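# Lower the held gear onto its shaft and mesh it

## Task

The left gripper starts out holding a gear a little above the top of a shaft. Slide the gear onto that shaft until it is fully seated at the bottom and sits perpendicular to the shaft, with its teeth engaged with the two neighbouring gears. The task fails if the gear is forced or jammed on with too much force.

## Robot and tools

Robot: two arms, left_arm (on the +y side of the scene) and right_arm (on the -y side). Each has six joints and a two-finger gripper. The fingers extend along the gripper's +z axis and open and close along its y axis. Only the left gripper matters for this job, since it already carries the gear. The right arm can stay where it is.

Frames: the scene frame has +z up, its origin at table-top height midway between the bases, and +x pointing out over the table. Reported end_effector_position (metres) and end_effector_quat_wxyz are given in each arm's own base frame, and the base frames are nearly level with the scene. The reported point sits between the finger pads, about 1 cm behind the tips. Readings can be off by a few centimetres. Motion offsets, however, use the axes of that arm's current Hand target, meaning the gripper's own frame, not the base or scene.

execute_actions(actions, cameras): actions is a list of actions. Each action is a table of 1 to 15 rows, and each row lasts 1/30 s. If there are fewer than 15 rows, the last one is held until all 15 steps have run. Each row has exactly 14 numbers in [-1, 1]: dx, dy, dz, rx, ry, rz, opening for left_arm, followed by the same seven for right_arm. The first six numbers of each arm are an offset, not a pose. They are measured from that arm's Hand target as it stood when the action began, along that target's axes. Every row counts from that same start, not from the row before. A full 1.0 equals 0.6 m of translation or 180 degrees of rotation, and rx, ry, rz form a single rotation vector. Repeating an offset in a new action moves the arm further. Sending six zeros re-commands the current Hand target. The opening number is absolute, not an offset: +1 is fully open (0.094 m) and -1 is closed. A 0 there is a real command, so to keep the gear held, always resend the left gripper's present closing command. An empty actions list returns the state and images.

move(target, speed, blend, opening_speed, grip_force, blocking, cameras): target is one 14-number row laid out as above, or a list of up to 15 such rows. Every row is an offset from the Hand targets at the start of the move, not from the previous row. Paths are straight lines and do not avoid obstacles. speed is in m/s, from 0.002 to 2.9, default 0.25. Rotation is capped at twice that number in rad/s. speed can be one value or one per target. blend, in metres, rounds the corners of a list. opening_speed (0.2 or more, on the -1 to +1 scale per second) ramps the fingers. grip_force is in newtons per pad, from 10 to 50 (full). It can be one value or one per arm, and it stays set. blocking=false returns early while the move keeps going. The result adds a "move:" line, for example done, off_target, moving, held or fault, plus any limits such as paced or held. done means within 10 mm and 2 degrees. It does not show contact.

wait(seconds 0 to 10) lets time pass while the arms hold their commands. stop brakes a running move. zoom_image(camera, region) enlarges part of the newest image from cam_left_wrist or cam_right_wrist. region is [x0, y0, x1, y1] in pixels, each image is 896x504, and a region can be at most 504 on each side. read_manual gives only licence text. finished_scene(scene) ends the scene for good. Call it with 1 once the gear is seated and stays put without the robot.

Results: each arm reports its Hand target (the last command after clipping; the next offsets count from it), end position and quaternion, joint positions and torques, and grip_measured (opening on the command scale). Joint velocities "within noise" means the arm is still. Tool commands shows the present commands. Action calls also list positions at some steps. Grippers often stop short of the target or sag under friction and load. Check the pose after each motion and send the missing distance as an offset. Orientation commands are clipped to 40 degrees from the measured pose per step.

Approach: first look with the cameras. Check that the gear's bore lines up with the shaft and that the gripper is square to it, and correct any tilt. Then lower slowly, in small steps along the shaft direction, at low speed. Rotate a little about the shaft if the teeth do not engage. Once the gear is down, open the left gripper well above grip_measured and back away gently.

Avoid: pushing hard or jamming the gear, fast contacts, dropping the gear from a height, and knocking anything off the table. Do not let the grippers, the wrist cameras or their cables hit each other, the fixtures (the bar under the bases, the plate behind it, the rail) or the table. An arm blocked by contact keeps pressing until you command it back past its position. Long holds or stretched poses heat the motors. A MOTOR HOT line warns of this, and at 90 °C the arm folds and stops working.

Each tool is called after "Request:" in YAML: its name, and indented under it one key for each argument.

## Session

Request:
execute_actions:
  actions: []

Scene clock: 0.00 s.
left_arm: end_effector_position=(+0.3048, -0.1707, +0.1192) grip_measured=-0.600 end_effector_quat_wxyz=(+0.049, +0.864, +0.499, +0.031) | right_arm: end_effector_position=(+0.3809, +0.0001, +0.4022) grip_measured=+1.000 end_effector_quat_wxyz=(+0.707, +0.000, +0.707, +0.000)
Joint positions: left_arm=[-0.512 1.755 1.485 -1.184 -0.003 1.582 0.019] | right_arm=[0 1.047 1.047 0 0 0 0.094]
Joint velocities: within noise
Joint torques (N m): no reading
Heat: left arm: 29 °C; right arm: 31 °C.
Hand target: left_arm +0.3047, -0.1713, +0.1259; +0.055, +0.865, +0.498, +0.034 | right_arm +0.3818, +0.0000, +0.4012; +0.705, +0.000, +0.710, +0.000
Tool commands: left_gripper/opening=-1.0 right_gripper/opening=+1.0

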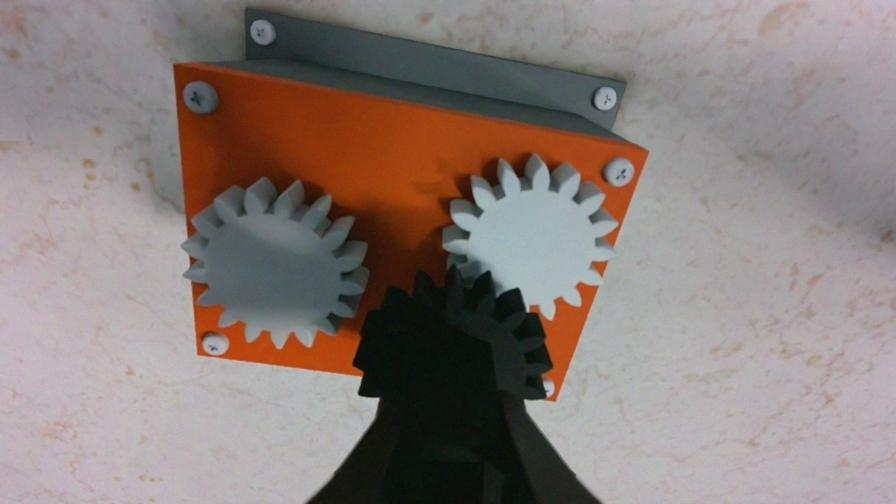

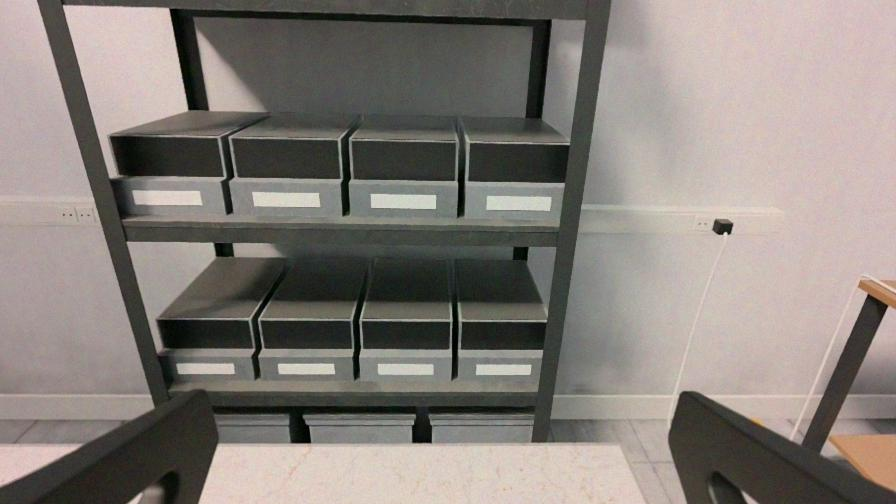

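Request:
move:
  target: [0,0.0065,-0.0496,0.0445,0.004,0,-1,0.48,0.35,-0.0667,-0.5556,0,0,1]
  speed: 0.2
  cameras: ["all"]

Scene clock: 13.37 s.
left_arm: end_effector_position=(+0.3042, -0.1697, +0.1531) grip_measured=-0.600 end_effector_quat_wxyz=(-0.002, +0.866, +0.500, +0.002) | right_arm: end_effector_position=(+0.3370, +0.2092, +0.1112) grip_measured=+1.000 end_effector_quat_wxyz=(-0.464, +0.508, -0.494, -0.531)
Joint positions: left_arm=[-0.512 1.874 1.776 -1.474 -0.006 1.582 0.019] | right_arm=[0.102 2.079 0.821 1.022 -1.549 -0.184 0.094]
Joint torques (N m): left_arm=[-1.22 -6.9 7.77 0 0 -0.1] | right_arm=[0.17 -8.91 7.15 1.41 -0.28 -0.22]
Heat: left arm: 32 °C; right arm: 33 °C.
Hand target: left_arm +0.3046, -0.1714, +0.1558; -0.009, +0.866, +0.500, +0.004 | right_arm +0.3397, +0.2101, +0.1135; -0.453, +0.540, -0.456, -0.544
Off the commanded pose: left_arm 0.003 m, 1 deg | right_arm 0.004 m, 6 deg.
joint sent to its limit (right arm) — joint 5 (wrist yaw), lower limit. The joint targets are off in orientation, not in position.
move: off_target (right_arm)
camera_calibration:
cam_left_wrist: T_world_to_cam=[[-0.875848, 0.482477, -0.0103342, 0.350575], [0.432662, 0.794542, 0.426036, -0.0236413], [0.213764, 0.368672, -0.904647, 0.231162], [0, 0, 0, 1]] pos_world=[0.267865, -0.235583, 0.222815]
cam_right_wrist: T_world_to_cam=[[0.996656, 0.0725918, -0.0375113, -0.347459], [-0.00256388, -0.431065, -0.902317, 0.228196], [-0.0816707, 0.899396, -0.429438, -0.0235819], [0, 0, 0, 1]] pos_world=[0.344956, 0.1448, 0.182745]

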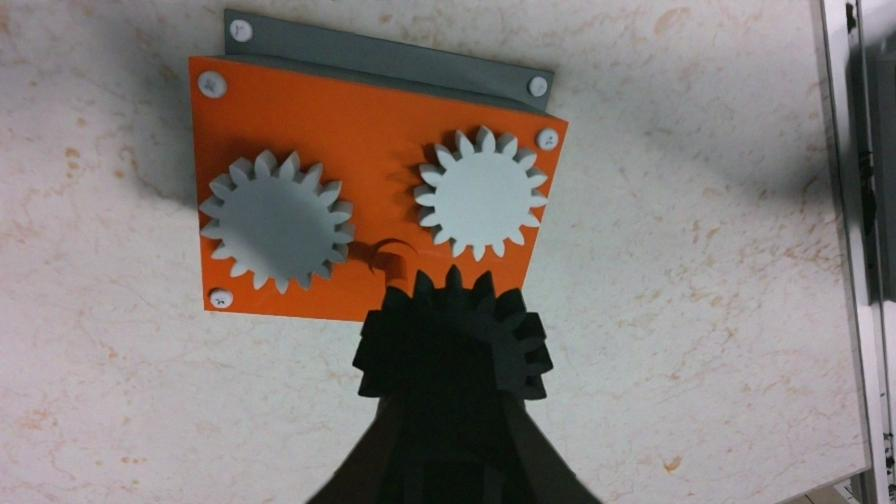

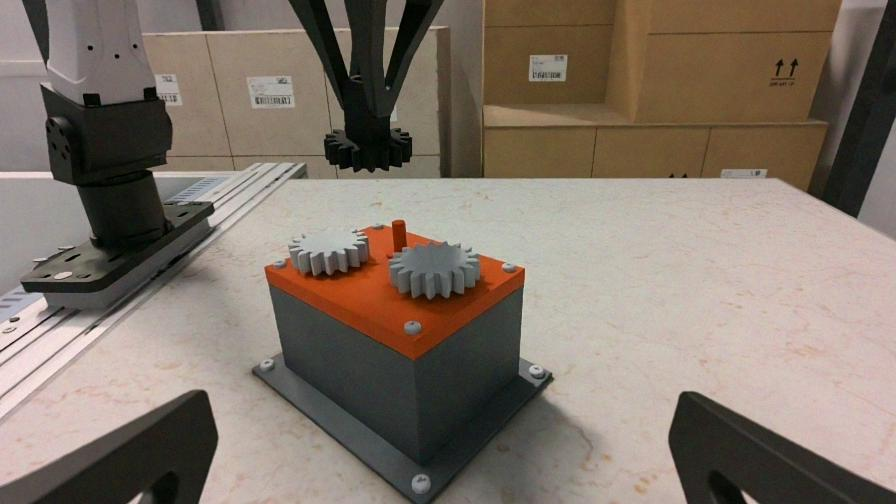

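Request:
zoom_image:
  camera: "cam_right_wrist"
  region: [300, 90, 440, 270]

Request:
zoom_image:
  camera: "cam_left_wrist"
  region: [340, 210, 560, 420]

Scaled by 2.800 from the camera's 896x504 image, which has a finer 1280x720 frame.

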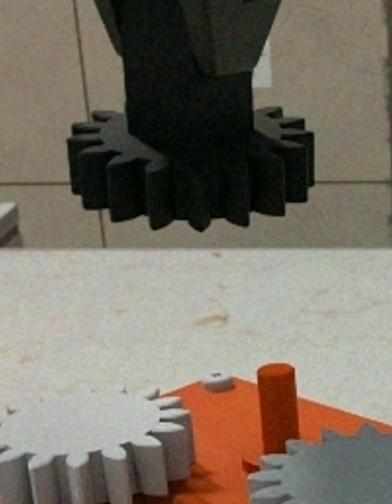

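Scaled by 2.291 from the camera's 896x504 image, which has a finer 1280x720 frame.

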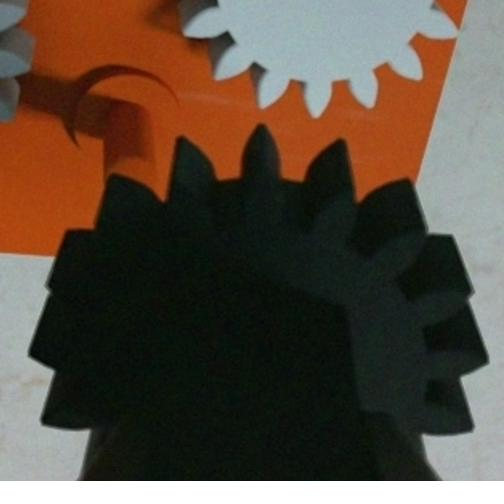

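Request:
move:
  target: [-0.0052,0.0373,0.0217,0.0039,0.0039,0,-1,0,0,0,0,0,0,1]
  speed: 0.08
  cameras: ["all"]

Request:
zoom_image:
  camera: "cam_right_wrist"
  region: [320, 110, 460, 270]

Request:
zoom_image:
  camera: "cam_left_wrist"
  region: [340, 210, 560, 420]

Scene clock: 34.20 s.
left_arm: end_effector_position=(+0.3210, -0.1830, +0.1398) grip_measured=-0.600 end_effector_quat_wxyz=(-0.013, +0.866, +0.499, +0.003) | right_arm: end_effector_position=(+0.3369, +0.2092, +0.1112) grip_measured=+1.000 end_effector_quat_wxyz=(-0.465, +0.509, -0.493, -0.530)
Joint positions: left_arm=[-0.526 1.976 1.862 -1.476 -0.018 1.57 0.019] | right_arm=[0.102 2.079 0.821 1.022 -1.549 -0.187 0.094]
Joint torques (N m): left_arm=[-1.1 -7.84 7.73 0 -0.03 -0.07] | right_arm=[0.17 -8.96 7.16 1.39 -0.28 -0.24]
Heat: left arm: 32 °C; right arm: 36 °C.
Hand target: left_arm +0.3225, -0.1850, +0.1426; -0.017, +0.866, +0.500, +0.007 | right_arm +0.3396, +0.2101, +0.1135; -0.453, +0.540, -0.456, -0.544
Off the commanded pose: left_arm 0.004 m, 1 deg | right_arm 0.004 m, 6 deg.
joint sent to its limit (right arm) — joint 5 (wrist yaw), lower limit. The joint targets are off in orientation, not in position.
move: off_target (right_arm)
camera_calibration:
cam_left_wrist: T_world_to_cam=[[-0.874864, 0.484302, 0.00807629, 0.368973], [0.4387, 0.785197, 0.437045, -0.0198628], [0.20532, 0.385898, -0.899403, 0.22546], [0, 0, 0, 1]] pos_world=[0.285223, -0.250103, 0.208481]
cam_right_wrist: T_world_to_cam=[[0.996725, 0.0729544, -0.0348947, -0.347707], [-0.0000581918, -0.430844, -0.902427, 0.227277], [-0.0808702, 0.899473, -0.429428, -0.0238052], [0, 0, 0, 1]] pos_world=[0.344656, 0.1447, 0.182745]

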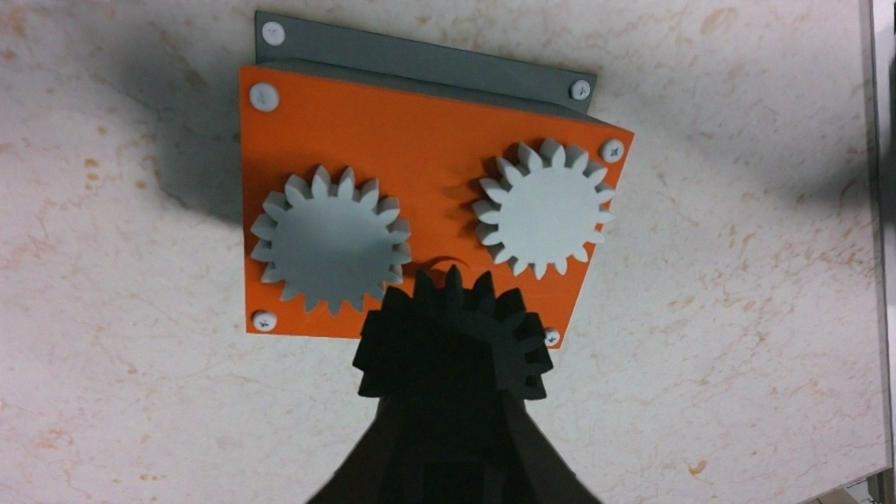

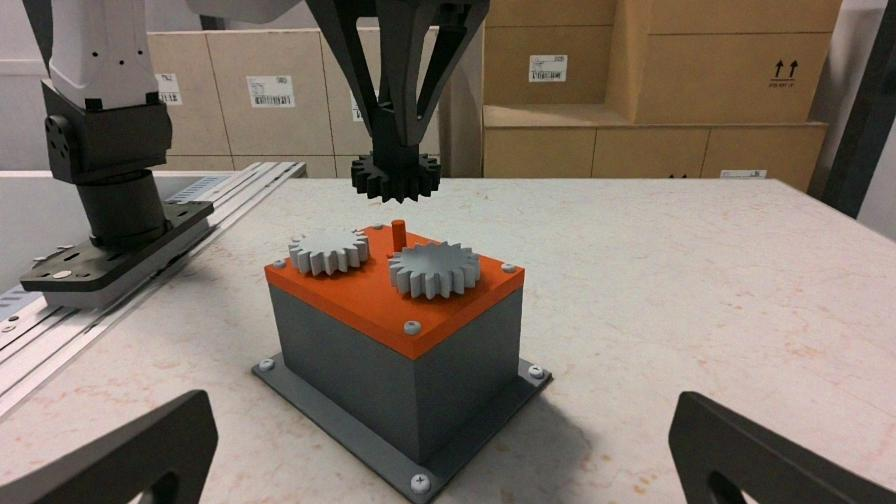

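Scaled by 3.150 from the camera's 896x504 image, which has a finer 1280x720 frame.

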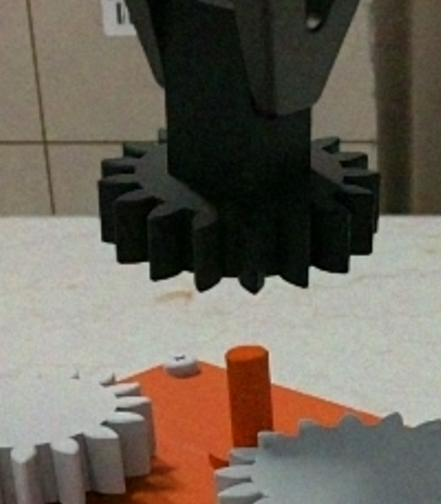

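Scaled by 2.291 from the camera's 896x504 image, which has a finer 1280x720 frame.

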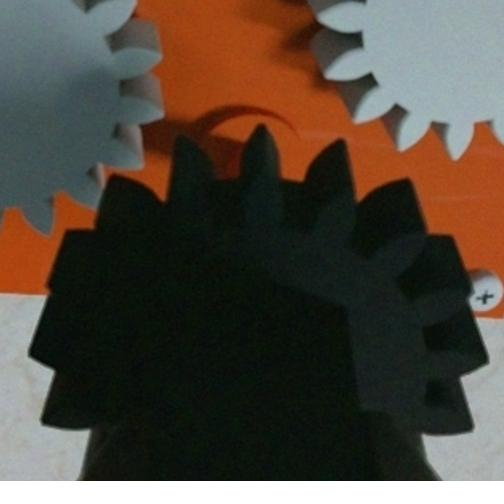

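Request:
move:
  target: [0,0,0,0,0,0,-1,-0.05,0.224,0.0735,0.278,0,0,1]
  speed: 0.2
  cameras: ["cam_right_wrist"]

Request:
zoom_image:
  camera: "cam_right_wrist"
  region: [330, 150, 510, 350]

Scene clock: 71.73 s.
left_arm: end_effector_position=(+0.3210, -0.1830, +0.1398) grip_measured=-0.600 end_effector_quat_wxyz=(-0.013, +0.866, +0.499, +0.003) | right_arm: end_effector_position=(+0.2009, +0.2353, +0.1583) grip_measured=+1.000 end_effector_quat_wxyz=(+0.638, -0.307, +0.637, +0.305)
Joint positions: left_arm=[-0.526 1.976 1.862 -1.476 -0.018 1.569 0.019] | right_arm=[0.825 1.057 -0.007 1.065 -0.07 -0.003 0.094]
Joint torques (N m): left_arm=[-1.1 -7.82 7.79 0.02 -0.04 -0.11] | right_arm=[0.39 -0.64 6.27 1.61 0.2 0.08]
Heat: left arm: 34 °C; right arm: 38 °C.
Hand target: left_arm +0.3225, -0.1851, +0.1426; -0.017, +0.866, +0.500, +0.006 | right_arm +0.1999, +0.2301, +0.1446; +0.639, -0.297, +0.643, +0.300
Off the commanded pose: left_arm 0.004 m, 1 deg | right_arm 0.015 m, 1 deg.
joint sent to its limit (right arm) — joint 3 (elbow), lower limit, where the elbow is as bent as it goes. The joint targets are off in position, not in orientation.
move: off_target (right_arm)
camera_calibration:
cam_right_wrist: T_world_to_cam=[[0.775275, -0.631382, 0.0174861, -0.0104449], [-0.255811, -0.339182, -0.905271, 0.311282], [0.577503, 0.697361, -0.424474, -0.123529], [0, 0, 0, 1]] pos_world=[0.159066, 0.185131, 0.229542]
Images, in order (width x height): cam_right_wrist 896x504.

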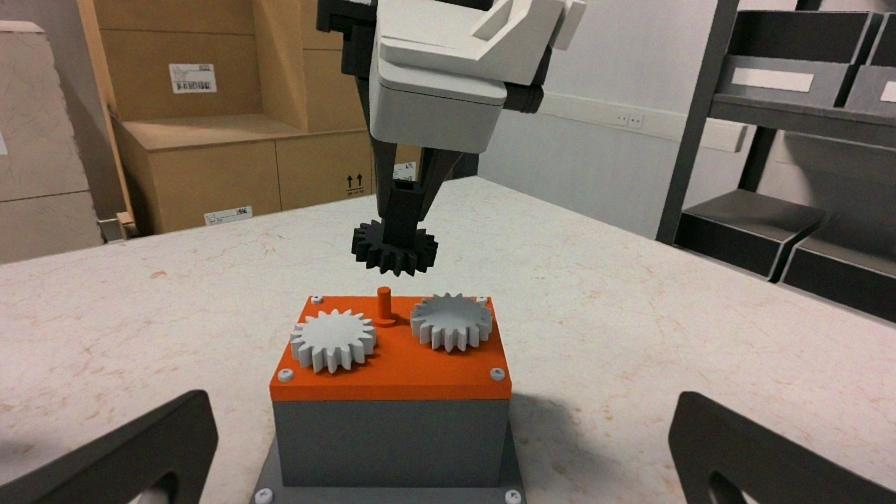

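Scaled by 2.520 from the camera's 896x504 image, which has a finer 1280x720 frame.

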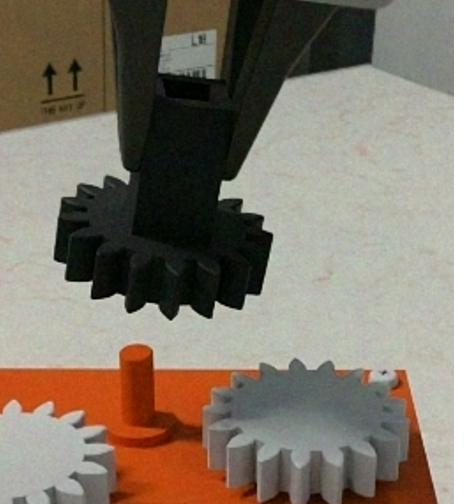

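Request:
move:
  target: [0.0194,-0.0201,0,-0.0477,-0.006,0,-1,0,0,0,0,0,0,1]
  speed: 0.08
  cameras: ["all"]

Request:
zoom_image:
  camera: "cam_right_wrist"
  region: [310, 150, 490, 350]

Request:
zoom_image:
  camera: "cam_left_wrist"
  region: [340, 210, 560, 420]

Scene clock: 106.40 s.
left_arm: end_effector_position=(+0.3203, -0.1698, +0.1324) grip_measured=-0.600 end_effector_quat_wxyz=(+0.036, +0.862, +0.505, +0.032) | right_arm: end_effector_position=(+0.2011, +0.2352, +0.1583) grip_measured=+1.000 end_effector_quat_wxyz=(+0.638, -0.306, +0.637, +0.305)
Joint positions: left_arm=[-0.496 1.827 1.628 -1.277 -0.018 1.587 0.019] | right_arm=[0.825 1.057 -0.007 1.065 -0.068 -0.003 0.094]
Joint torques (N m): left_arm=[0.05 -12.21 4.56 0.39 0.19 0.16] | right_arm=[0.43 -0.59 6.28 1.62 0.19 0.08]
Heat: left arm: 35 °C; right arm: 36 °C.
Hand target: left_arm +0.3179, -0.1688, +0.1432; +0.053, +0.865, +0.498, +0.036 | right_arm +0.1999, +0.2301, +0.1446; +0.639, -0.297, +0.643, +0.300
Off the commanded pose: left_arm 0.011 m, 2 deg | right_arm 0.015 m, 1 deg.
joint sent to its limit (right arm) — joint 3 (elbow), lower limit, where the elbow is as bent as it goes. The joint targets are off in position, not in orientation.
move: off_target (left_arm, right_arm)
camera_calibration:
cam_left_wrist: T_world_to_cam=[[-0.875988, 0.470563, -0.105908, 0.375177], [0.385041, 0.814468, 0.434033, -0.00419528], [0.290499, 0.339429, -0.89465, 0.178088], [0, 0, 0, 1]] pos_world=[0.278532, -0.233576, 0.200881]
cam_right_wrist: T_world_to_cam=[[0.774334, -0.632535, 0.0174778, -0.0102206], [-0.256334, -0.338812, -0.905262, 0.311286], [0.578532, 0.696495, -0.424495, -0.123516], [0, 0, 0, 1]] pos_world=[0.159166, 0.185031, 0.229542]

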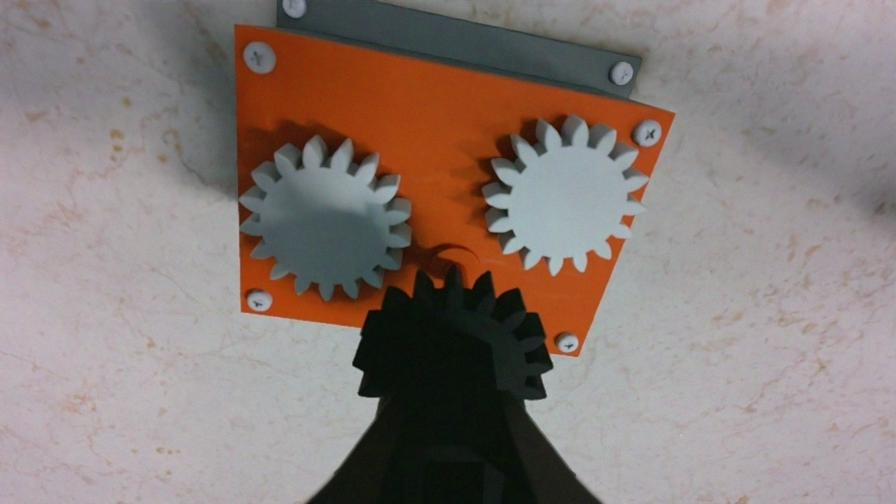

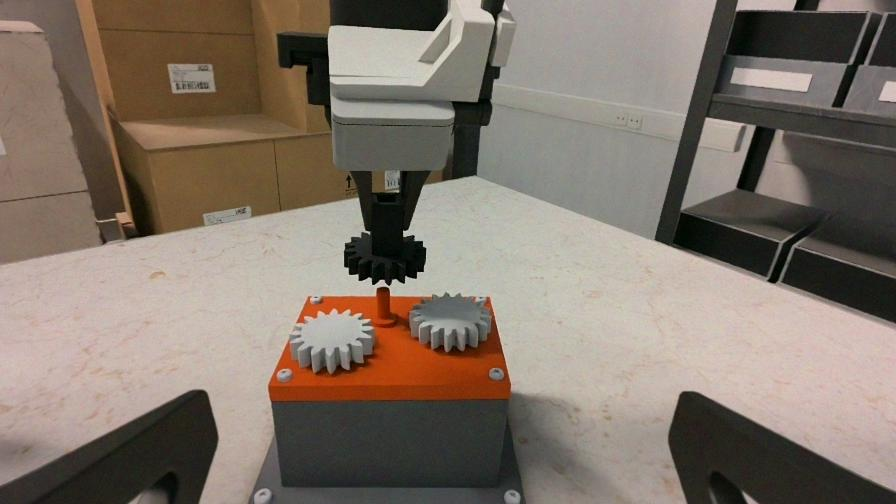

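Scaled by 2.520 from the camera's 896x504 image, which has a finer 1280x720 frame.

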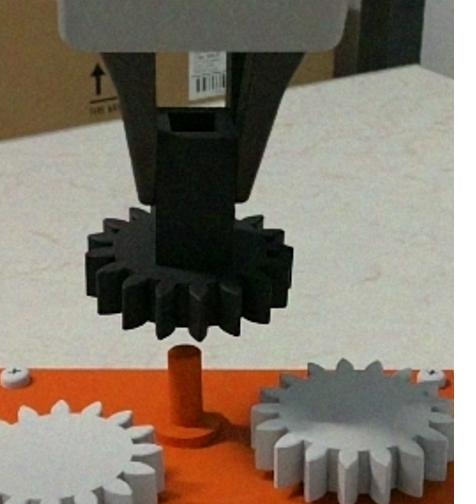

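Scaled by 2.291 from the camera's 896x504 image, which has a finer 1280x720 frame.

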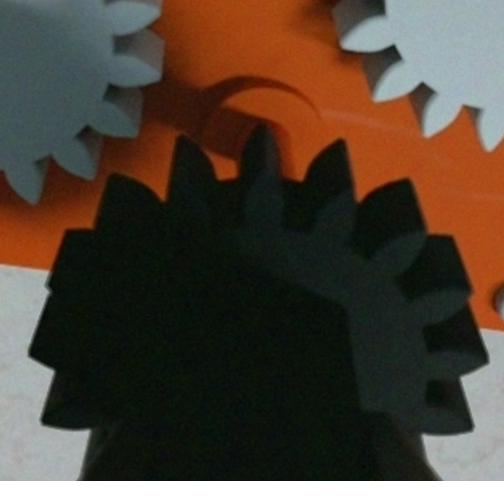

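Request:
execute_actions:
  actions:
    - [[0.003,-0.003,-0.004,-0.006,-0.004,0,-1,0,0,0,0,0,0,1],[0.006,-0.003,-0.014,-0.002,-0.008,0,-1,0,0,0,0,0,0,1],[0.01,-0.003,-0.02,0.002,-0.012,0,-1,0,0,0,0,0,0,1],[0.014,-0.003,-0.014,-0.004,-0.012,0,-1,0,0,0,0,0,0,1],[0.015,-0.003,-0.002,-0.014,-0.008,0,-1,0,0,0,0,0,0,1],[0.012,-0.003,0.003,-0.018,-0.003,0,-1,0,0,0,0,0,0,1],[0.006,-0.003,-0.002,-0.013,0,0,-1,0,0,0,0,0,0,1],[0.002,-0.003,-0.01,-0.004,-0.003,0,-1,0,0,0,0,0,0,1],[0.002,-0.003,-0.014,0,-0.007,0,-1,0,0,0,0,0,0,1],[0.006,-0.003,-0.01,-0.005,-0.009,0,-1,0,0,0,0,0,0,1],[0.01,-0.003,-0.003,-0.012,-0.007,0,-1,0,0,0,0,0,0,1],[0.01,-0.003,0,-0.014,-0.004,0,-1,0,0,0,0,0,0,1],[0.007,-0.003,-0.003,-0.01,-0.003,0,-1,0,0,0,0,0,0,1],[0.005,-0.003,-0.008,-0.006,-0.005,0,-1,0,0,0,0,0,0,1],[0.006,-0.003,-0.004,-0.008,-0.005,0,-1,0,0,0,0,0,0,1]]

Request:
move:
  target: [0,0,0,0,0,0,-1,0.05,-0.0735,0.224,-0.278,0,0,1]
  speed: 0.2
  cameras: ["all"]

Scene clock: 122.77 s.
left_arm: end_effector_position=(+0.3190, -0.1620, +0.1352) grip_measured=-0.600 end_effector_quat_wxyz=(+0.054, +0.861, +0.505, +0.031) | right_arm: end_effector_position=(+0.2011, +0.2352, +0.1583) grip_measured=+1.000 end_effector_quat_wxyz=(+0.638, -0.306, +0.637, +0.305)
Joint positions: left_arm=[-0.466 1.781 1.579 -1.245 0.007 1.613 0.019] | right_arm=[0.825 1.057 -0.007 1.065 -0.068 -0.003 0.094]
Joint torques (N m): left_arm=[-0.83 -10.25 6.06 0.42 0.16 0.11] | right_arm=[0.43 -0.58 6.28 1.62 0.19 0.08]
Heat: left arm: 42 °C; right arm: 36 °C.
Hand target: left_arm +0.3178, -0.1648, +0.1453; +0.067, +0.864, +0.497, +0.035 | right_arm +0.1999, +0.2301, +0.1446; +0.639, -0.297, +0.643, +0.300
Off the commanded pose: left_arm 0.011 m, 2 deg | right_arm 0.015 m, 1 deg.
joint sent to its limit (right arm) — joint 3 (elbow), lower limit, where the elbow is as bent as it goes. The joint targets are off in position, not in orientation.
Step readings (end_effector_position of left_arm | right_arm):
0: (+0.3204, -0.1698, +0.1324) | (+0.2011, +0.2352, +0.1583)
1: (+0.3205, -0.1694, +0.1323) | (+0.2011, +0.2352, +0.1583)
2: (+0.3207, -0.1679, +0.1324) | (+0.2011, +0.2352, +0.1583)
4: (+0.3202, -0.1659, +0.1337) | (+0.2011, +0.2352, +0.1583)
8: (+0.3187, -0.1599, +0.1323) | (+0.2011, +0.2352, +0.1583)
15: (+0.3190, -0.1620, +0.1352) | (+0.2011, +0.2352, +0.1583)

Scene clock: 125.73 s.
left_arm: end_effector_position=(+0.3190, -0.1620, +0.1352) grip_measured=-0.600 end_effector_quat_wxyz=(+0.054, +0.861, +0.505, +0.031) | right_arm: end_effector_position=(+0.3154, +0.3055, +0.1182) grip_measured=+1.000 end_effector_quat_wxyz=(-0.465, +0.544, -0.448, -0.536)
Joint positions: left_arm=[-0.466 1.781 1.579 -1.245 0.007 1.613 0.019] | right_arm=[0.371 2.168 0.885 1.323 -1.367 0.014 0.094]
Joint torques (N m): left_arm=[-0.77 -10.29 6.06 0.39 0.16 0.11] | right_arm=[-0.7 -9.09 7.04 1.11 -0.12 0.14]
Heat: left arm: 41 °C; right arm: 36 °C.
Hand target: left_arm +0.3178, -0.1648, +0.1453; +0.067, +0.864, +0.497, +0.035 | right_arm +0.3198, +0.3047, +0.1136; -0.453, +0.539, -0.456, -0.544
Off the commanded pose: left_arm 0.010 m, 2 deg | right_arm 0.006 m, 2 deg.
move: done
camera_calibration:
cam_left_wrist: T_world_to_cam=[[-0.874851, 0.46516, -0.135138, 0.37343], [0.377017, 0.829048, 0.412961, -0.00341586], [0.304129, 0.31033, -0.900667, 0.170145], [0, 0, 0, 1]] pos_world=[0.276237, -0.223674, 0.205119]
cam_right_wrist: T_world_to_cam=[[0.986467, 0.159001, 0.0400082, -0.364905], [0.102302, -0.406213, -0.908034, 0.235904], [-0.128127, 0.899838, -0.416982, -0.0958471], [0, 0, 0, 1]] pos_world=[0.323553, 0.240095, 0.188841]

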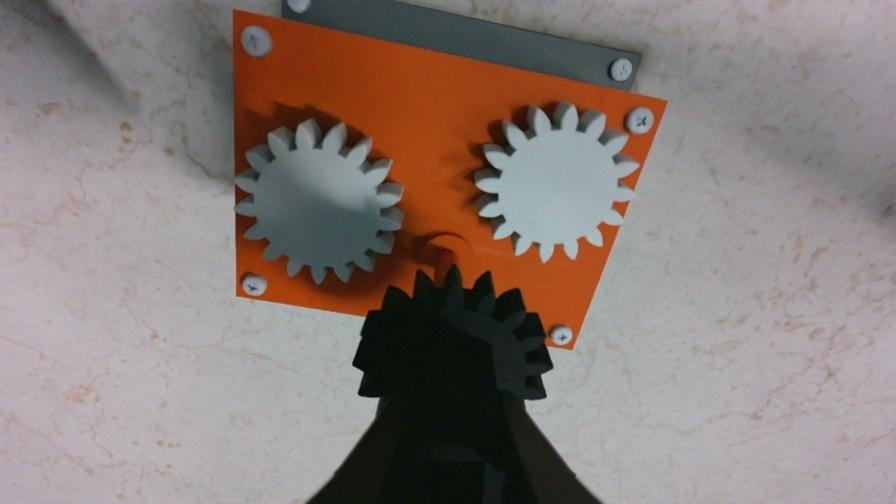

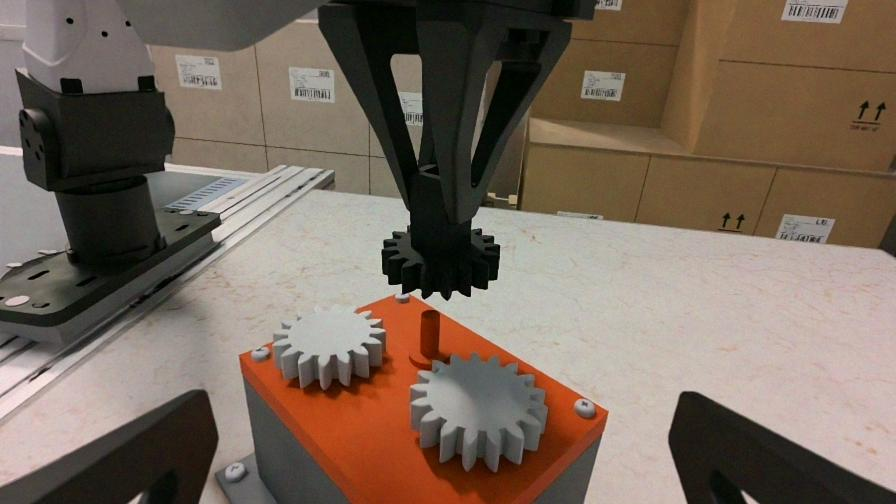

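Request:
zoom_image:
  camera: "cam_right_wrist"
  region: [360, 190, 530, 370]

Request:
zoom_image:
  camera: "cam_left_wrist"
  region: [340, 200, 560, 410]

Scaled by 2.800 from the camera's 896x504 image, which has a finer 1280x720 frame.

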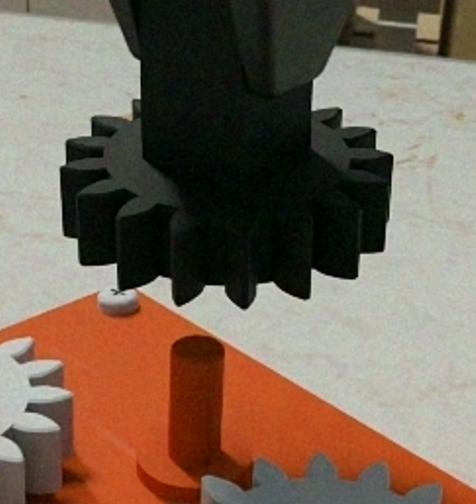

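Scaled by 2.291 from the camera's 896x504 image, which has a finer 1280x720 frame.

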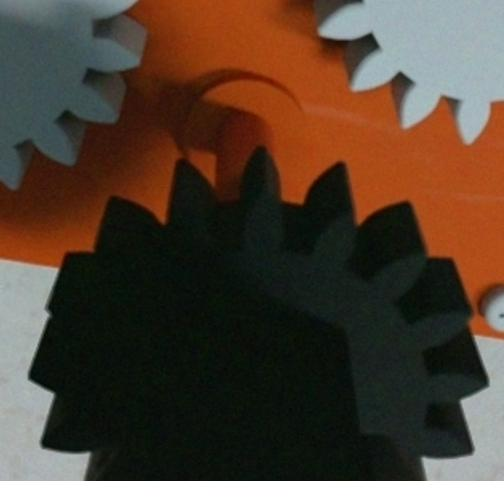

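Request:
move:
  target: [-0.014,0.0023,0,0,0,0,-1,0,0,0,0,0,0,1]
  speed: 0.08
  cameras: ["all"]

Request:
zoom_image:
  camera: "cam_right_wrist"
  region: [360, 190, 530, 370]

Request:
zoom_image:
  camera: "cam_left_wrist"
  region: [340, 200, 560, 410]

Scene clock: 149.50 s.
left_arm: end_effector_position=(+0.3152, -0.1694, +0.1352) grip_measured=-0.600 end_effector_quat_wxyz=(+0.054, +0.866, +0.497, +0.030) | right_arm: end_effector_position=(+0.3152, +0.3055, +0.1182) grip_measured=+1.000 end_effector_quat_wxyz=(-0.465, +0.544, -0.447, -0.537)
Joint positions: left_arm=[-0.49 1.781 1.579 -1.245 0.007 1.61 0.019] | right_arm=[0.371 2.168 0.885 1.323 -1.368 0.014 0.094]
Joint torques (N m): left_arm=[-1.09 -9.83 6.52 0.4 0.16 -0.09] | right_arm=[-0.69 -9.09 7.04 1.11 -0.13 0.13]
Heat: left arm: 41 °C; right arm: 37 °C.
Hand target: left_arm +0.3148, -0.1727, +0.1455; +0.067, +0.864, +0.497, +0.035 | right_arm +0.3198, +0.3047, +0.1136; -0.453, +0.540, -0.456, -0.544
Off the commanded pose: left_arm 0.011 m, 2 deg | right_arm 0.007 m, 2 deg.
move: off_target (left_arm)
camera_calibration:
cam_left_wrist: T_world_to_cam=[[-0.865265, 0.482762, -0.135116, 0.37348], [0.393831, 0.821359, 0.412634, -0.00241992], [0.310183, 0.303825, -0.90082, 0.170576], [0, 0, 0, 1]] pos_world=[0.271203, -0.23014, 0.20512]
cam_right_wrist: T_world_to_cam=[[0.986336, 0.159797, 0.0400716, -0.365066], [0.102687, -0.406123, -0.908031, 0.235757], [-0.128827, 0.899738, -0.416983, -0.0955964], [0, 0, 0, 1]] pos_world=[0.323553, 0.240095, 0.188841]

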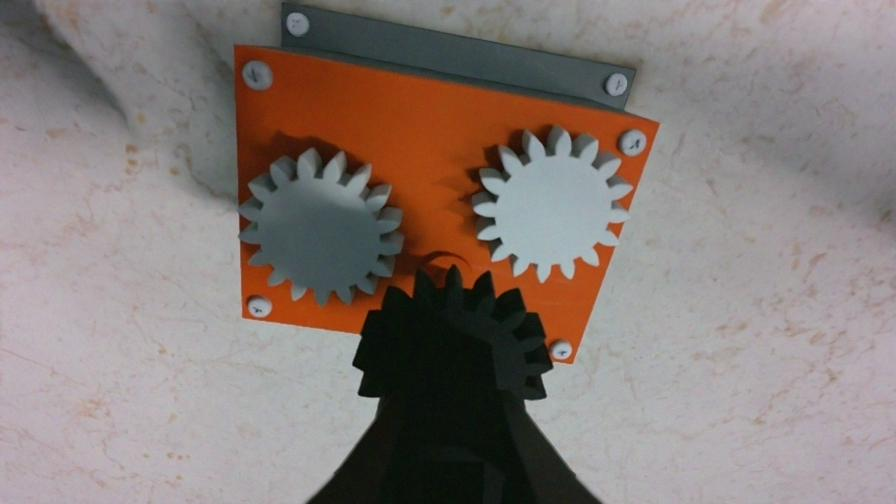

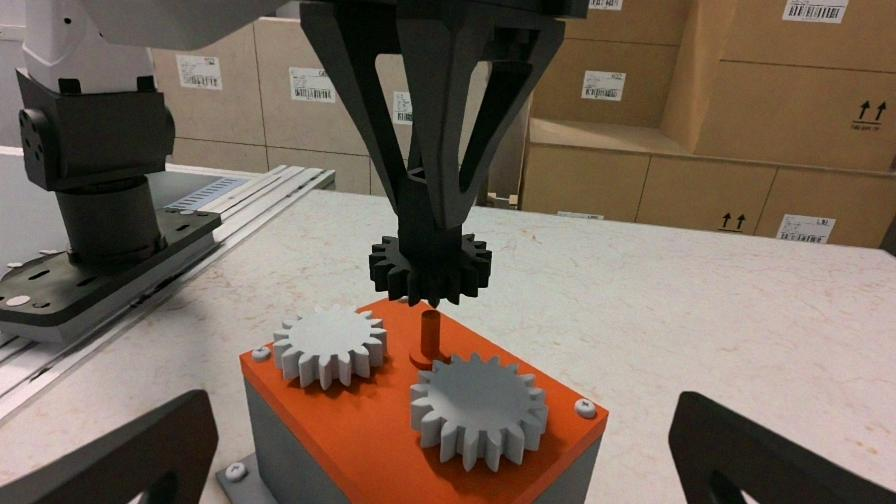

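Scaled by 2.800 from the camera's 896x504 image, which has a finer 1280x720 frame.

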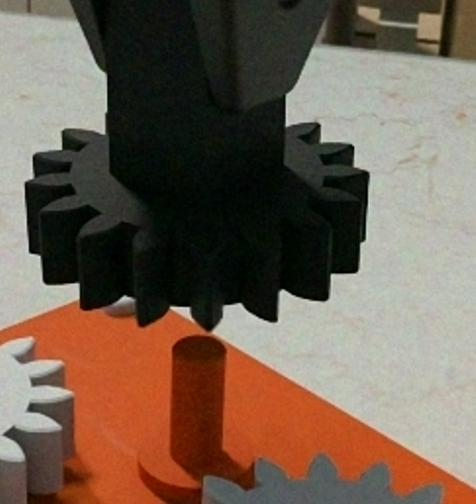

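Scaled by 2.291 from the camera's 896x504 image, which has a finer 1280x720 frame.

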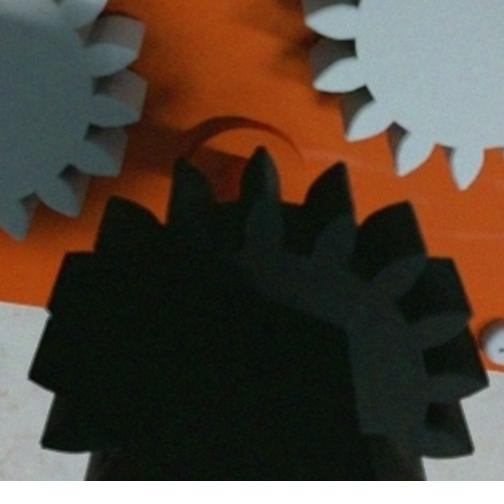

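Request:
move:
  target: [-0.0035,0.0025,0.0105,0,0,0,-1,0,0,0,0,0,0,1]
  speed: 0.04

Scene clock: 157.93 s.
left_arm: end_effector_position=(+0.3168, -0.1726, +0.1356) grip_measured=-0.600 end_effector_quat_wxyz=(+0.060, +0.865, +0.497, +0.033) | right_arm: end_effector_position=(+0.3152, +0.3055, +0.1182) grip_measured=+1.000 end_effector_quat_wxyz=(-0.465, +0.544, -0.447, -0.537)
Joint positions: left_arm=[-0.495 1.781 1.579 -1.233 0.007 1.603 0.019] | right_arm=[0.371 2.168 0.885 1.323 -1.368 0.014 0.094]
Joint torques (N m): left_arm=[-1.18 -9.11 5.49 0.5 0.12 -0.11] | right_arm=[-0.7 -9.09 7.04 1.11 -0.13 0.13]
Heat: left arm: 41 °C; right arm: 37 °C.
Hand target: left_arm +0.3158, -0.1758, +0.1395; +0.067, +0.864, +0.497, +0.035 | right_arm +0.3198, +0.3047, +0.1136; -0.453, +0.540, -0.456, -0.544
Off the commanded pose: left_arm 0.005 m, 1 deg | right_arm 0.007 m, 2 deg.
move: done

Request:
move:
  target: [0.001,-0.002,0.011,0,0,0,-1,0,0,0,0,0,0,1]
  speed: 0.04

Scene clock: 162.60 s.
left_arm: end_effector_position=(+0.3184, -0.1735, +0.1311) grip_measured=-0.600 end_effector_quat_wxyz=(+0.063, +0.865, +0.497, +0.035) | right_arm: end_effector_position=(+0.3152, +0.3055, +0.1182) grip_measured=+1.000 end_effector_quat_wxyz=(-0.465, +0.544, -0.447, -0.537)
Joint positions: left_arm=[-0.495 1.781 1.56 -1.207 0.007 1.602 0.019] | right_arm=[0.371 2.168 0.885 1.323 -1.368 0.014 0.094]
Joint torques (N m): left_arm=[-0.87 -9.2 4.72 0.53 0.14 -0.09] | right_arm=[-0.7 -9.09 7.04 1.11 -0.13 0.13]
Heat: left arm: 40 °C; right arm: 37 °C.
Hand target: left_arm +0.3159, -0.1752, +0.1329; +0.067, +0.864, +0.497, +0.035 | right_arm +0.3198, +0.3047, +0.1136; -0.453, +0.540, -0.456, -0.544
Off the commanded pose: left_arm 0.004 m, 1 deg | right_arm 0.007 m, 2 deg.
move: done

Request:
move:
  target: [0.0008,-0.004,0,0.006,0,0,-1,0,0,0,0,0,0,1]
  speed: 0.04

Scene clock: 166.73 s.
left_arm: end_effector_position=(+0.3185, -0.1735, +0.1311) grip_measured=-0.600 end_effector_quat_wxyz=(+0.063, +0.865, +0.497, +0.035) | right_arm: end_effector_position=(+0.3152, +0.3055, +0.1182) grip_measured=+1.000 end_effector_quat_wxyz=(-0.465, +0.544, -0.447, -0.537)
Joint positions: left_arm=[-0.495 1.781 1.56 -1.206 0.007 1.602 0.019] | right_arm=[0.371 2.168 0.885 1.323 -1.368 0.014 0.094]
Joint torques (N m): left_arm=[-0.81 -8.29 5.67 0.3 0.13 -0.06] | right_arm=[-0.7 -9.09 7.04 1.11 -0.13 0.13]
Heat: left arm: 40 °C; right arm: 38 °C.
Hand target: left_arm +0.3141, -0.1736, +0.1325; +0.059, +0.865, +0.498, +0.030 | right_arm +0.3198, +0.3047, +0.1136; -0.453, +0.540, -0.456, -0.544
Off the commanded pose: left_arm 0.005 m, 1 deg | right_arm 0.007 m, 2 deg.
move: done

Request:
move:
  target: [0.0005,-0.003,0.003,0.006,0,0,-1,0,0,0,0,0,0,1]
  speed: 0.04

Scene clock: 168.87 s.
left_arm: end_effector_position=(+0.3168, -0.1726, +0.1308) grip_measured=-0.600 end_effector_quat_wxyz=(+0.059, +0.865, +0.497, +0.033) | right_arm: end_effector_position=(+0.3152, +0.3055, +0.1182) grip_measured=+1.000 end_effector_quat_wxyz=(-0.465, +0.544, -0.447, -0.537)
Joint positions: left_arm=[-0.495 1.781 1.56 -1.214 0.007 1.602 0.019] | right_arm=[0.371 2.168 0.885 1.323 -1.368 0.014 0.094]
Joint torques (N m): left_arm=[-0.77 -7.2 6.39 0.29 0.12 -0.08] | right_arm=[-0.69 -9.09 7.02 1.11 -0.13 0.13]
Heat: left arm: 40 °C; right arm: 38 °C.
Hand target: left_arm +0.3129, -0.1726, +0.1305; +0.051, +0.865, +0.498, +0.026 | right_arm +0.3198, +0.3047, +0.1136; -0.453, +0.540, -0.456, -0.544
Off the commanded pose: left_arm 0.004 m, 1 deg | right_arm 0.007 m, 2 deg.
move: done

Request:
move:
  target: [0.002,0.001,0.012,-0.002,0,0,-1,0,0,0,0,0,0,1]
  speed: 0.04

Scene clock: 173.17 s.
left_arm: end_effector_position=(+0.3160, -0.1722, +0.1283) grip_measured=-0.600 end_effector_quat_wxyz=(+0.058, +0.865, +0.497, +0.032) | right_arm: end_effector_position=(+0.3152, +0.3055, +0.1182) grip_measured=+1.000 end_effector_quat_wxyz=(-0.465, +0.544, -0.447, -0.537)
Joint positions: left_arm=[-0.495 1.781 1.55 -1.208 0.007 1.602 0.019] | right_arm=[0.371 2.168 0.885 1.323 -1.368 0.014 0.094]
Joint torques (N m): left_arm=[-0.53 -7.23 4.66 0.45 0.12 -0.05] | right_arm=[-0.72 -9.07 7.04 1.11 -0.13 0.13]
Heat: left arm: 40 °C; right arm: 38 °C.
Hand target: left_arm +0.3147, -0.1723, +0.1234; +0.054, +0.865, +0.498, +0.027 | right_arm +0.3198, +0.3047, +0.1136; -0.453, +0.540, -0.456, -0.544
Off the commanded pose: left_arm 0.005 m, 1 deg | right_arm 0.007 m, 2 deg.
move: done

Request:
move:
  target: [0.001,0.002,0.004,0,0,0,-1,0,0,0,0,0,0,1]
  speed: 0.04
  cameras: ["all"]

Request:
zoom_image:
  camera: "cam_right_wrist"
  region: [360, 210, 520, 370]

Request:
zoom_image:
  camera: "cam_left_wrist"
  region: [340, 200, 560, 410]

Scene clock: 177.67 s.
left_arm: end_effector_position=(+0.3176, -0.1730, +0.1285) grip_measured=-0.600 end_effector_quat_wxyz=(+0.061, +0.865, +0.497, +0.034) | right_arm: end_effector_position=(+0.3152, +0.3055, +0.1182) grip_measured=+1.000 end_effector_quat_wxyz=(-0.465, +0.544, -0.447, -0.537)
Joint positions: left_arm=[-0.495 1.781 1.55 -1.201 0.007 1.602 0.019] | right_arm=[0.371 2.168 0.885 1.323 -1.368 0.014 0.094]
Joint torques (N m): left_arm=[-0.35 -6.63 4.64 0.51 0.12 -0.03] | right_arm=[-0.7 -9.07 7.04 1.11 -0.13 0.13]
Heat: left arm: 39 °C; right arm: 38 °C.
Hand target: left_arm +0.3163, -0.1725, +0.1211; +0.054, +0.865, +0.498, +0.027 | right_arm +0.3198, +0.3047, +0.1136; -0.453, +0.540, -0.456, -0.544
Off the commanded pose: left_arm 0.008 m, 1 deg | right_arm 0.007 m, 2 deg.
move: done
camera_calibration:
cam_left_wrist: T_world_to_cam=[[-0.864165, 0.480387, -0.149823, 0.377464], [0.387441, 0.825171, 0.411074, 0.0053202], [0.321105, 0.297188, -0.899206, 0.160083], [0, 0, 0, 1]] pos_world=[0.272727, -0.233293, 0.198313]
cam_right_wrist: T_world_to_cam=[[0.986336, 0.159797, 0.0400716, -0.365066], [0.102687, -0.406123, -0.908031, 0.235757], [-0.128827, 0.899738, -0.416983, -0.0955964], [0, 0, 0, 1]] pos_world=[0.323553, 0.240095, 0.188841]

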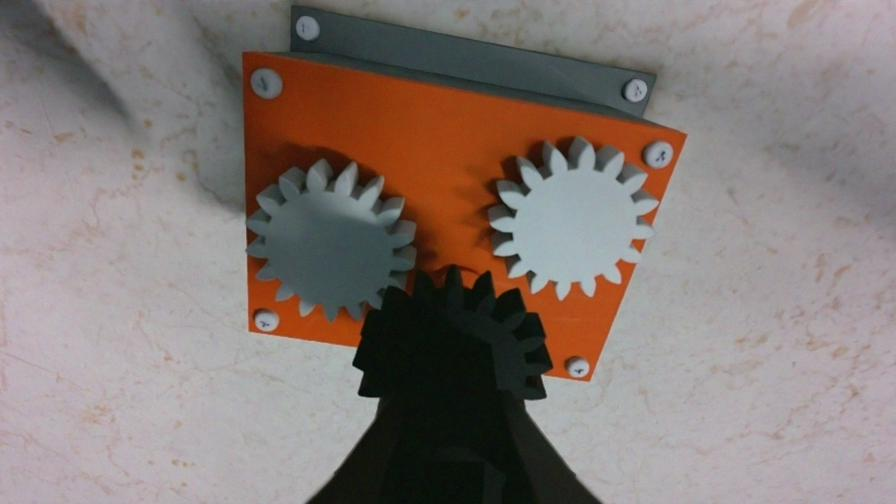

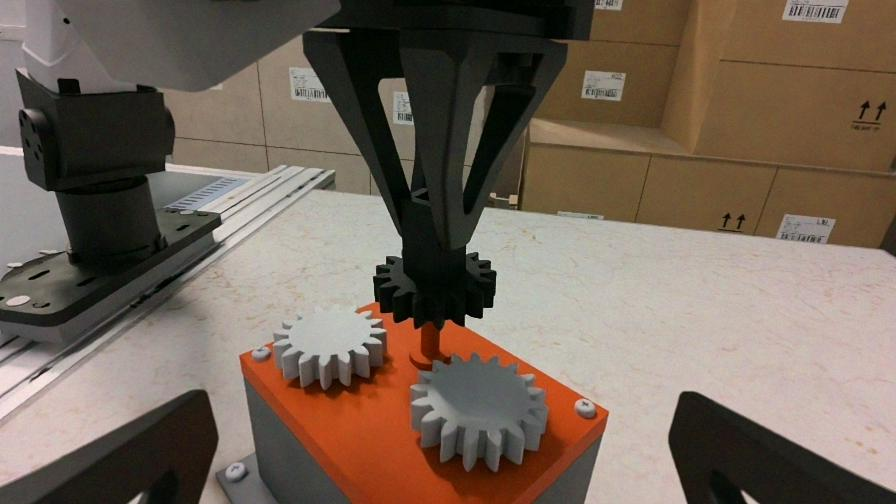

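Scaled by 3.150 from the camera's 896x504 image, which has a finer 1280x720 frame.

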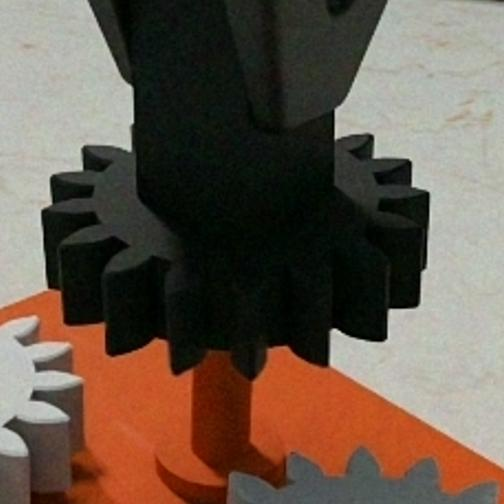

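Scaled by 2.291 from the camera's 896x504 image, which has a finer 1280x720 frame.

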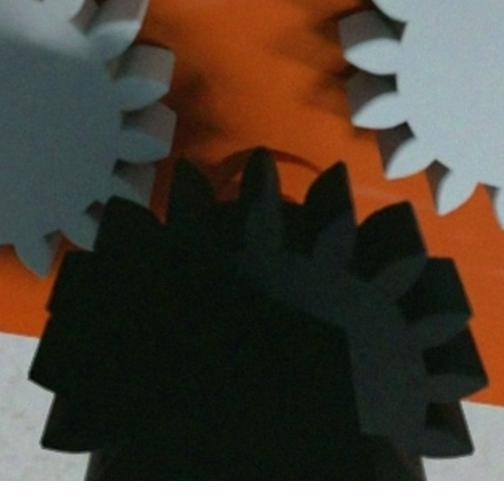

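Request:
move:
  target: [0,-0.005,0,0.006,0,0,-1,0,0,0,0,0,0,1]
  speed: 0.04

Request:
move:
  target: [0,-0.002,0,0.003,0,0,-1,0,0,0,0,0,0,1]
  speed: 0.04

Scene clock: 184.73 s.
left_arm: end_effector_position=(+0.3176, -0.1731, +0.1285) grip_measured=-0.600 end_effector_quat_wxyz=(+0.061, +0.865, +0.497, +0.034) | right_arm: end_effector_position=(+0.3152, +0.3055, +0.1182) grip_measured=+1.000 end_effector_quat_wxyz=(-0.465, +0.544, -0.447, -0.537)
Joint positions: left_arm=[-0.495 1.781 1.55 -1.201 0.007 1.602 0.019] | right_arm=[0.371 2.168 0.885 1.323 -1.368 0.014 0.094]
Joint torques (N m): left_arm=[-0.38 -6.12 5.29 0.29 0.12 -0.01] | right_arm=[-0.7 -9.09 7.02 1.11 -0.13 0.13]
Heat: left arm: 38 °C; right arm: 38 °C.
Hand target: left_arm +0.3137, -0.1710, +0.1208; +0.045, +0.866, +0.498, +0.022 | right_arm +0.3198, +0.3047, +0.1136; -0.453, +0.540, -0.456, -0.544
Off the commanded pose: left_arm 0.009 m, 2 deg | right_arm 0.007 m, 2 deg.
move: done

Scene clock: 185.43 s.
left_arm: end_effector_position=(+0.3171, -0.1728, +0.1255) grip_measured=-0.600 end_effector_quat_wxyz=(+0.056, +0.865, +0.497, +0.031) | right_arm: end_effector_position=(+0.3152, +0.3055, +0.1182) grip_measured=+1.000 end_effector_quat_wxyz=(-0.465, +0.544, -0.447, -0.537)
Joint positions: left_arm=[-0.495 1.789 1.55 -1.204 0.007 1.602 0.019] | right_arm=[0.371 2.168 0.885 1.323 -1.368 0.014 0.094]
Joint torques (N m): left_arm=[-0.38 -6.49 5.74 0.27 0.11 -0.02] | right_arm=[-0.7 -9.07 7.04 1.11 -0.13 0.13]
Heat: left arm: 38 °C; right arm: 38 °C.
Hand target: left_arm +0.3127, -0.1704, +0.1207; +0.041, +0.866, +0.498, +0.020 | right_arm +0.3198, +0.3047, +0.1136; -0.453, +0.540, -0.456, -0.544
Off the commanded pose: left_arm 0.007 m, 2 deg | right_arm 0.007 m, 2 deg.
move: done

Request:
move:
  target: [0.001,0,0.008,0,0,0,-1,0,0,0,0,0,0,1]
  speed: 0.03

Scene clock: 189.13 s.
left_arm: end_effector_position=(+0.3170, -0.1727, +0.1255) grip_measured=-0.600 end_effector_quat_wxyz=(+0.056, +0.865, +0.497, +0.031) | right_arm: end_effector_position=(+0.3152, +0.3055, +0.1182) grip_measured=+1.000 end_effector_quat_wxyz=(-0.465, +0.544, -0.447, -0.537)
Joint positions: left_arm=[-0.495 1.789 1.55 -1.204 0.007 1.602 0.019] | right_arm=[0.371 2.168 0.885 1.323 -1.368 0.014 0.094]
Joint torques (N m): left_arm=[-0.27 -6.28 4.44 0.39 0.09 0.02] | right_arm=[-0.7 -9.09 7.04 1.11 -0.13 0.13]
Heat: left arm: 38 °C; right arm: 38 °C.
Hand target: left_arm +0.3134, -0.1701, +0.1159; +0.041, +0.866, +0.498, +0.020 | right_arm +0.3198, +0.3047, +0.1136; -0.453, +0.540, -0.456, -0.544
Off the commanded pose: left_arm 0.011 m, 2 deg | right_arm 0.007 m, 2 deg.
move: off_target (left_arm)

Request:
move:
  target: [0,0.002,0.005,-0.002,0,0,-1,0,0,0,0,0,0,1]
  speed: 0.03

Scene clock: 192.17 s.
left_arm: end_effector_position=(+0.3156, -0.1719, +0.1215) grip_measured=-0.600 end_effector_quat_wxyz=(+0.053, +0.865, +0.497, +0.029) | right_arm: end_effector_position=(+0.3152, +0.3055, +0.1182) grip_measured=+1.000 end_effector_quat_wxyz=(-0.465, +0.544, -0.447, -0.537)
Joint positions: left_arm=[-0.495 1.789 1.535 -1.196 0.007 1.602 0.019] | right_arm=[0.371 2.168 0.885 1.323 -1.368 0.014 0.094]
Joint torques (N m): left_arm=[-0.27 -6.27 4.75 0.49 0.11 0] | right_arm=[-0.7 -9.09 7.04 1.11 -0.13 0.13]
Heat: left arm: 38 °C; right arm: 38 °C.
Hand target: left_arm +0.3147, -0.1709, +0.1131; +0.044, +0.866, +0.498, +0.022 | right_arm +0.3198, +0.3047, +0.1136; -0.453, +0.540, -0.456, -0.544
Off the commanded pose: left_arm 0.009 m, 1 deg | right_arm 0.007 m, 2 deg.
move: done


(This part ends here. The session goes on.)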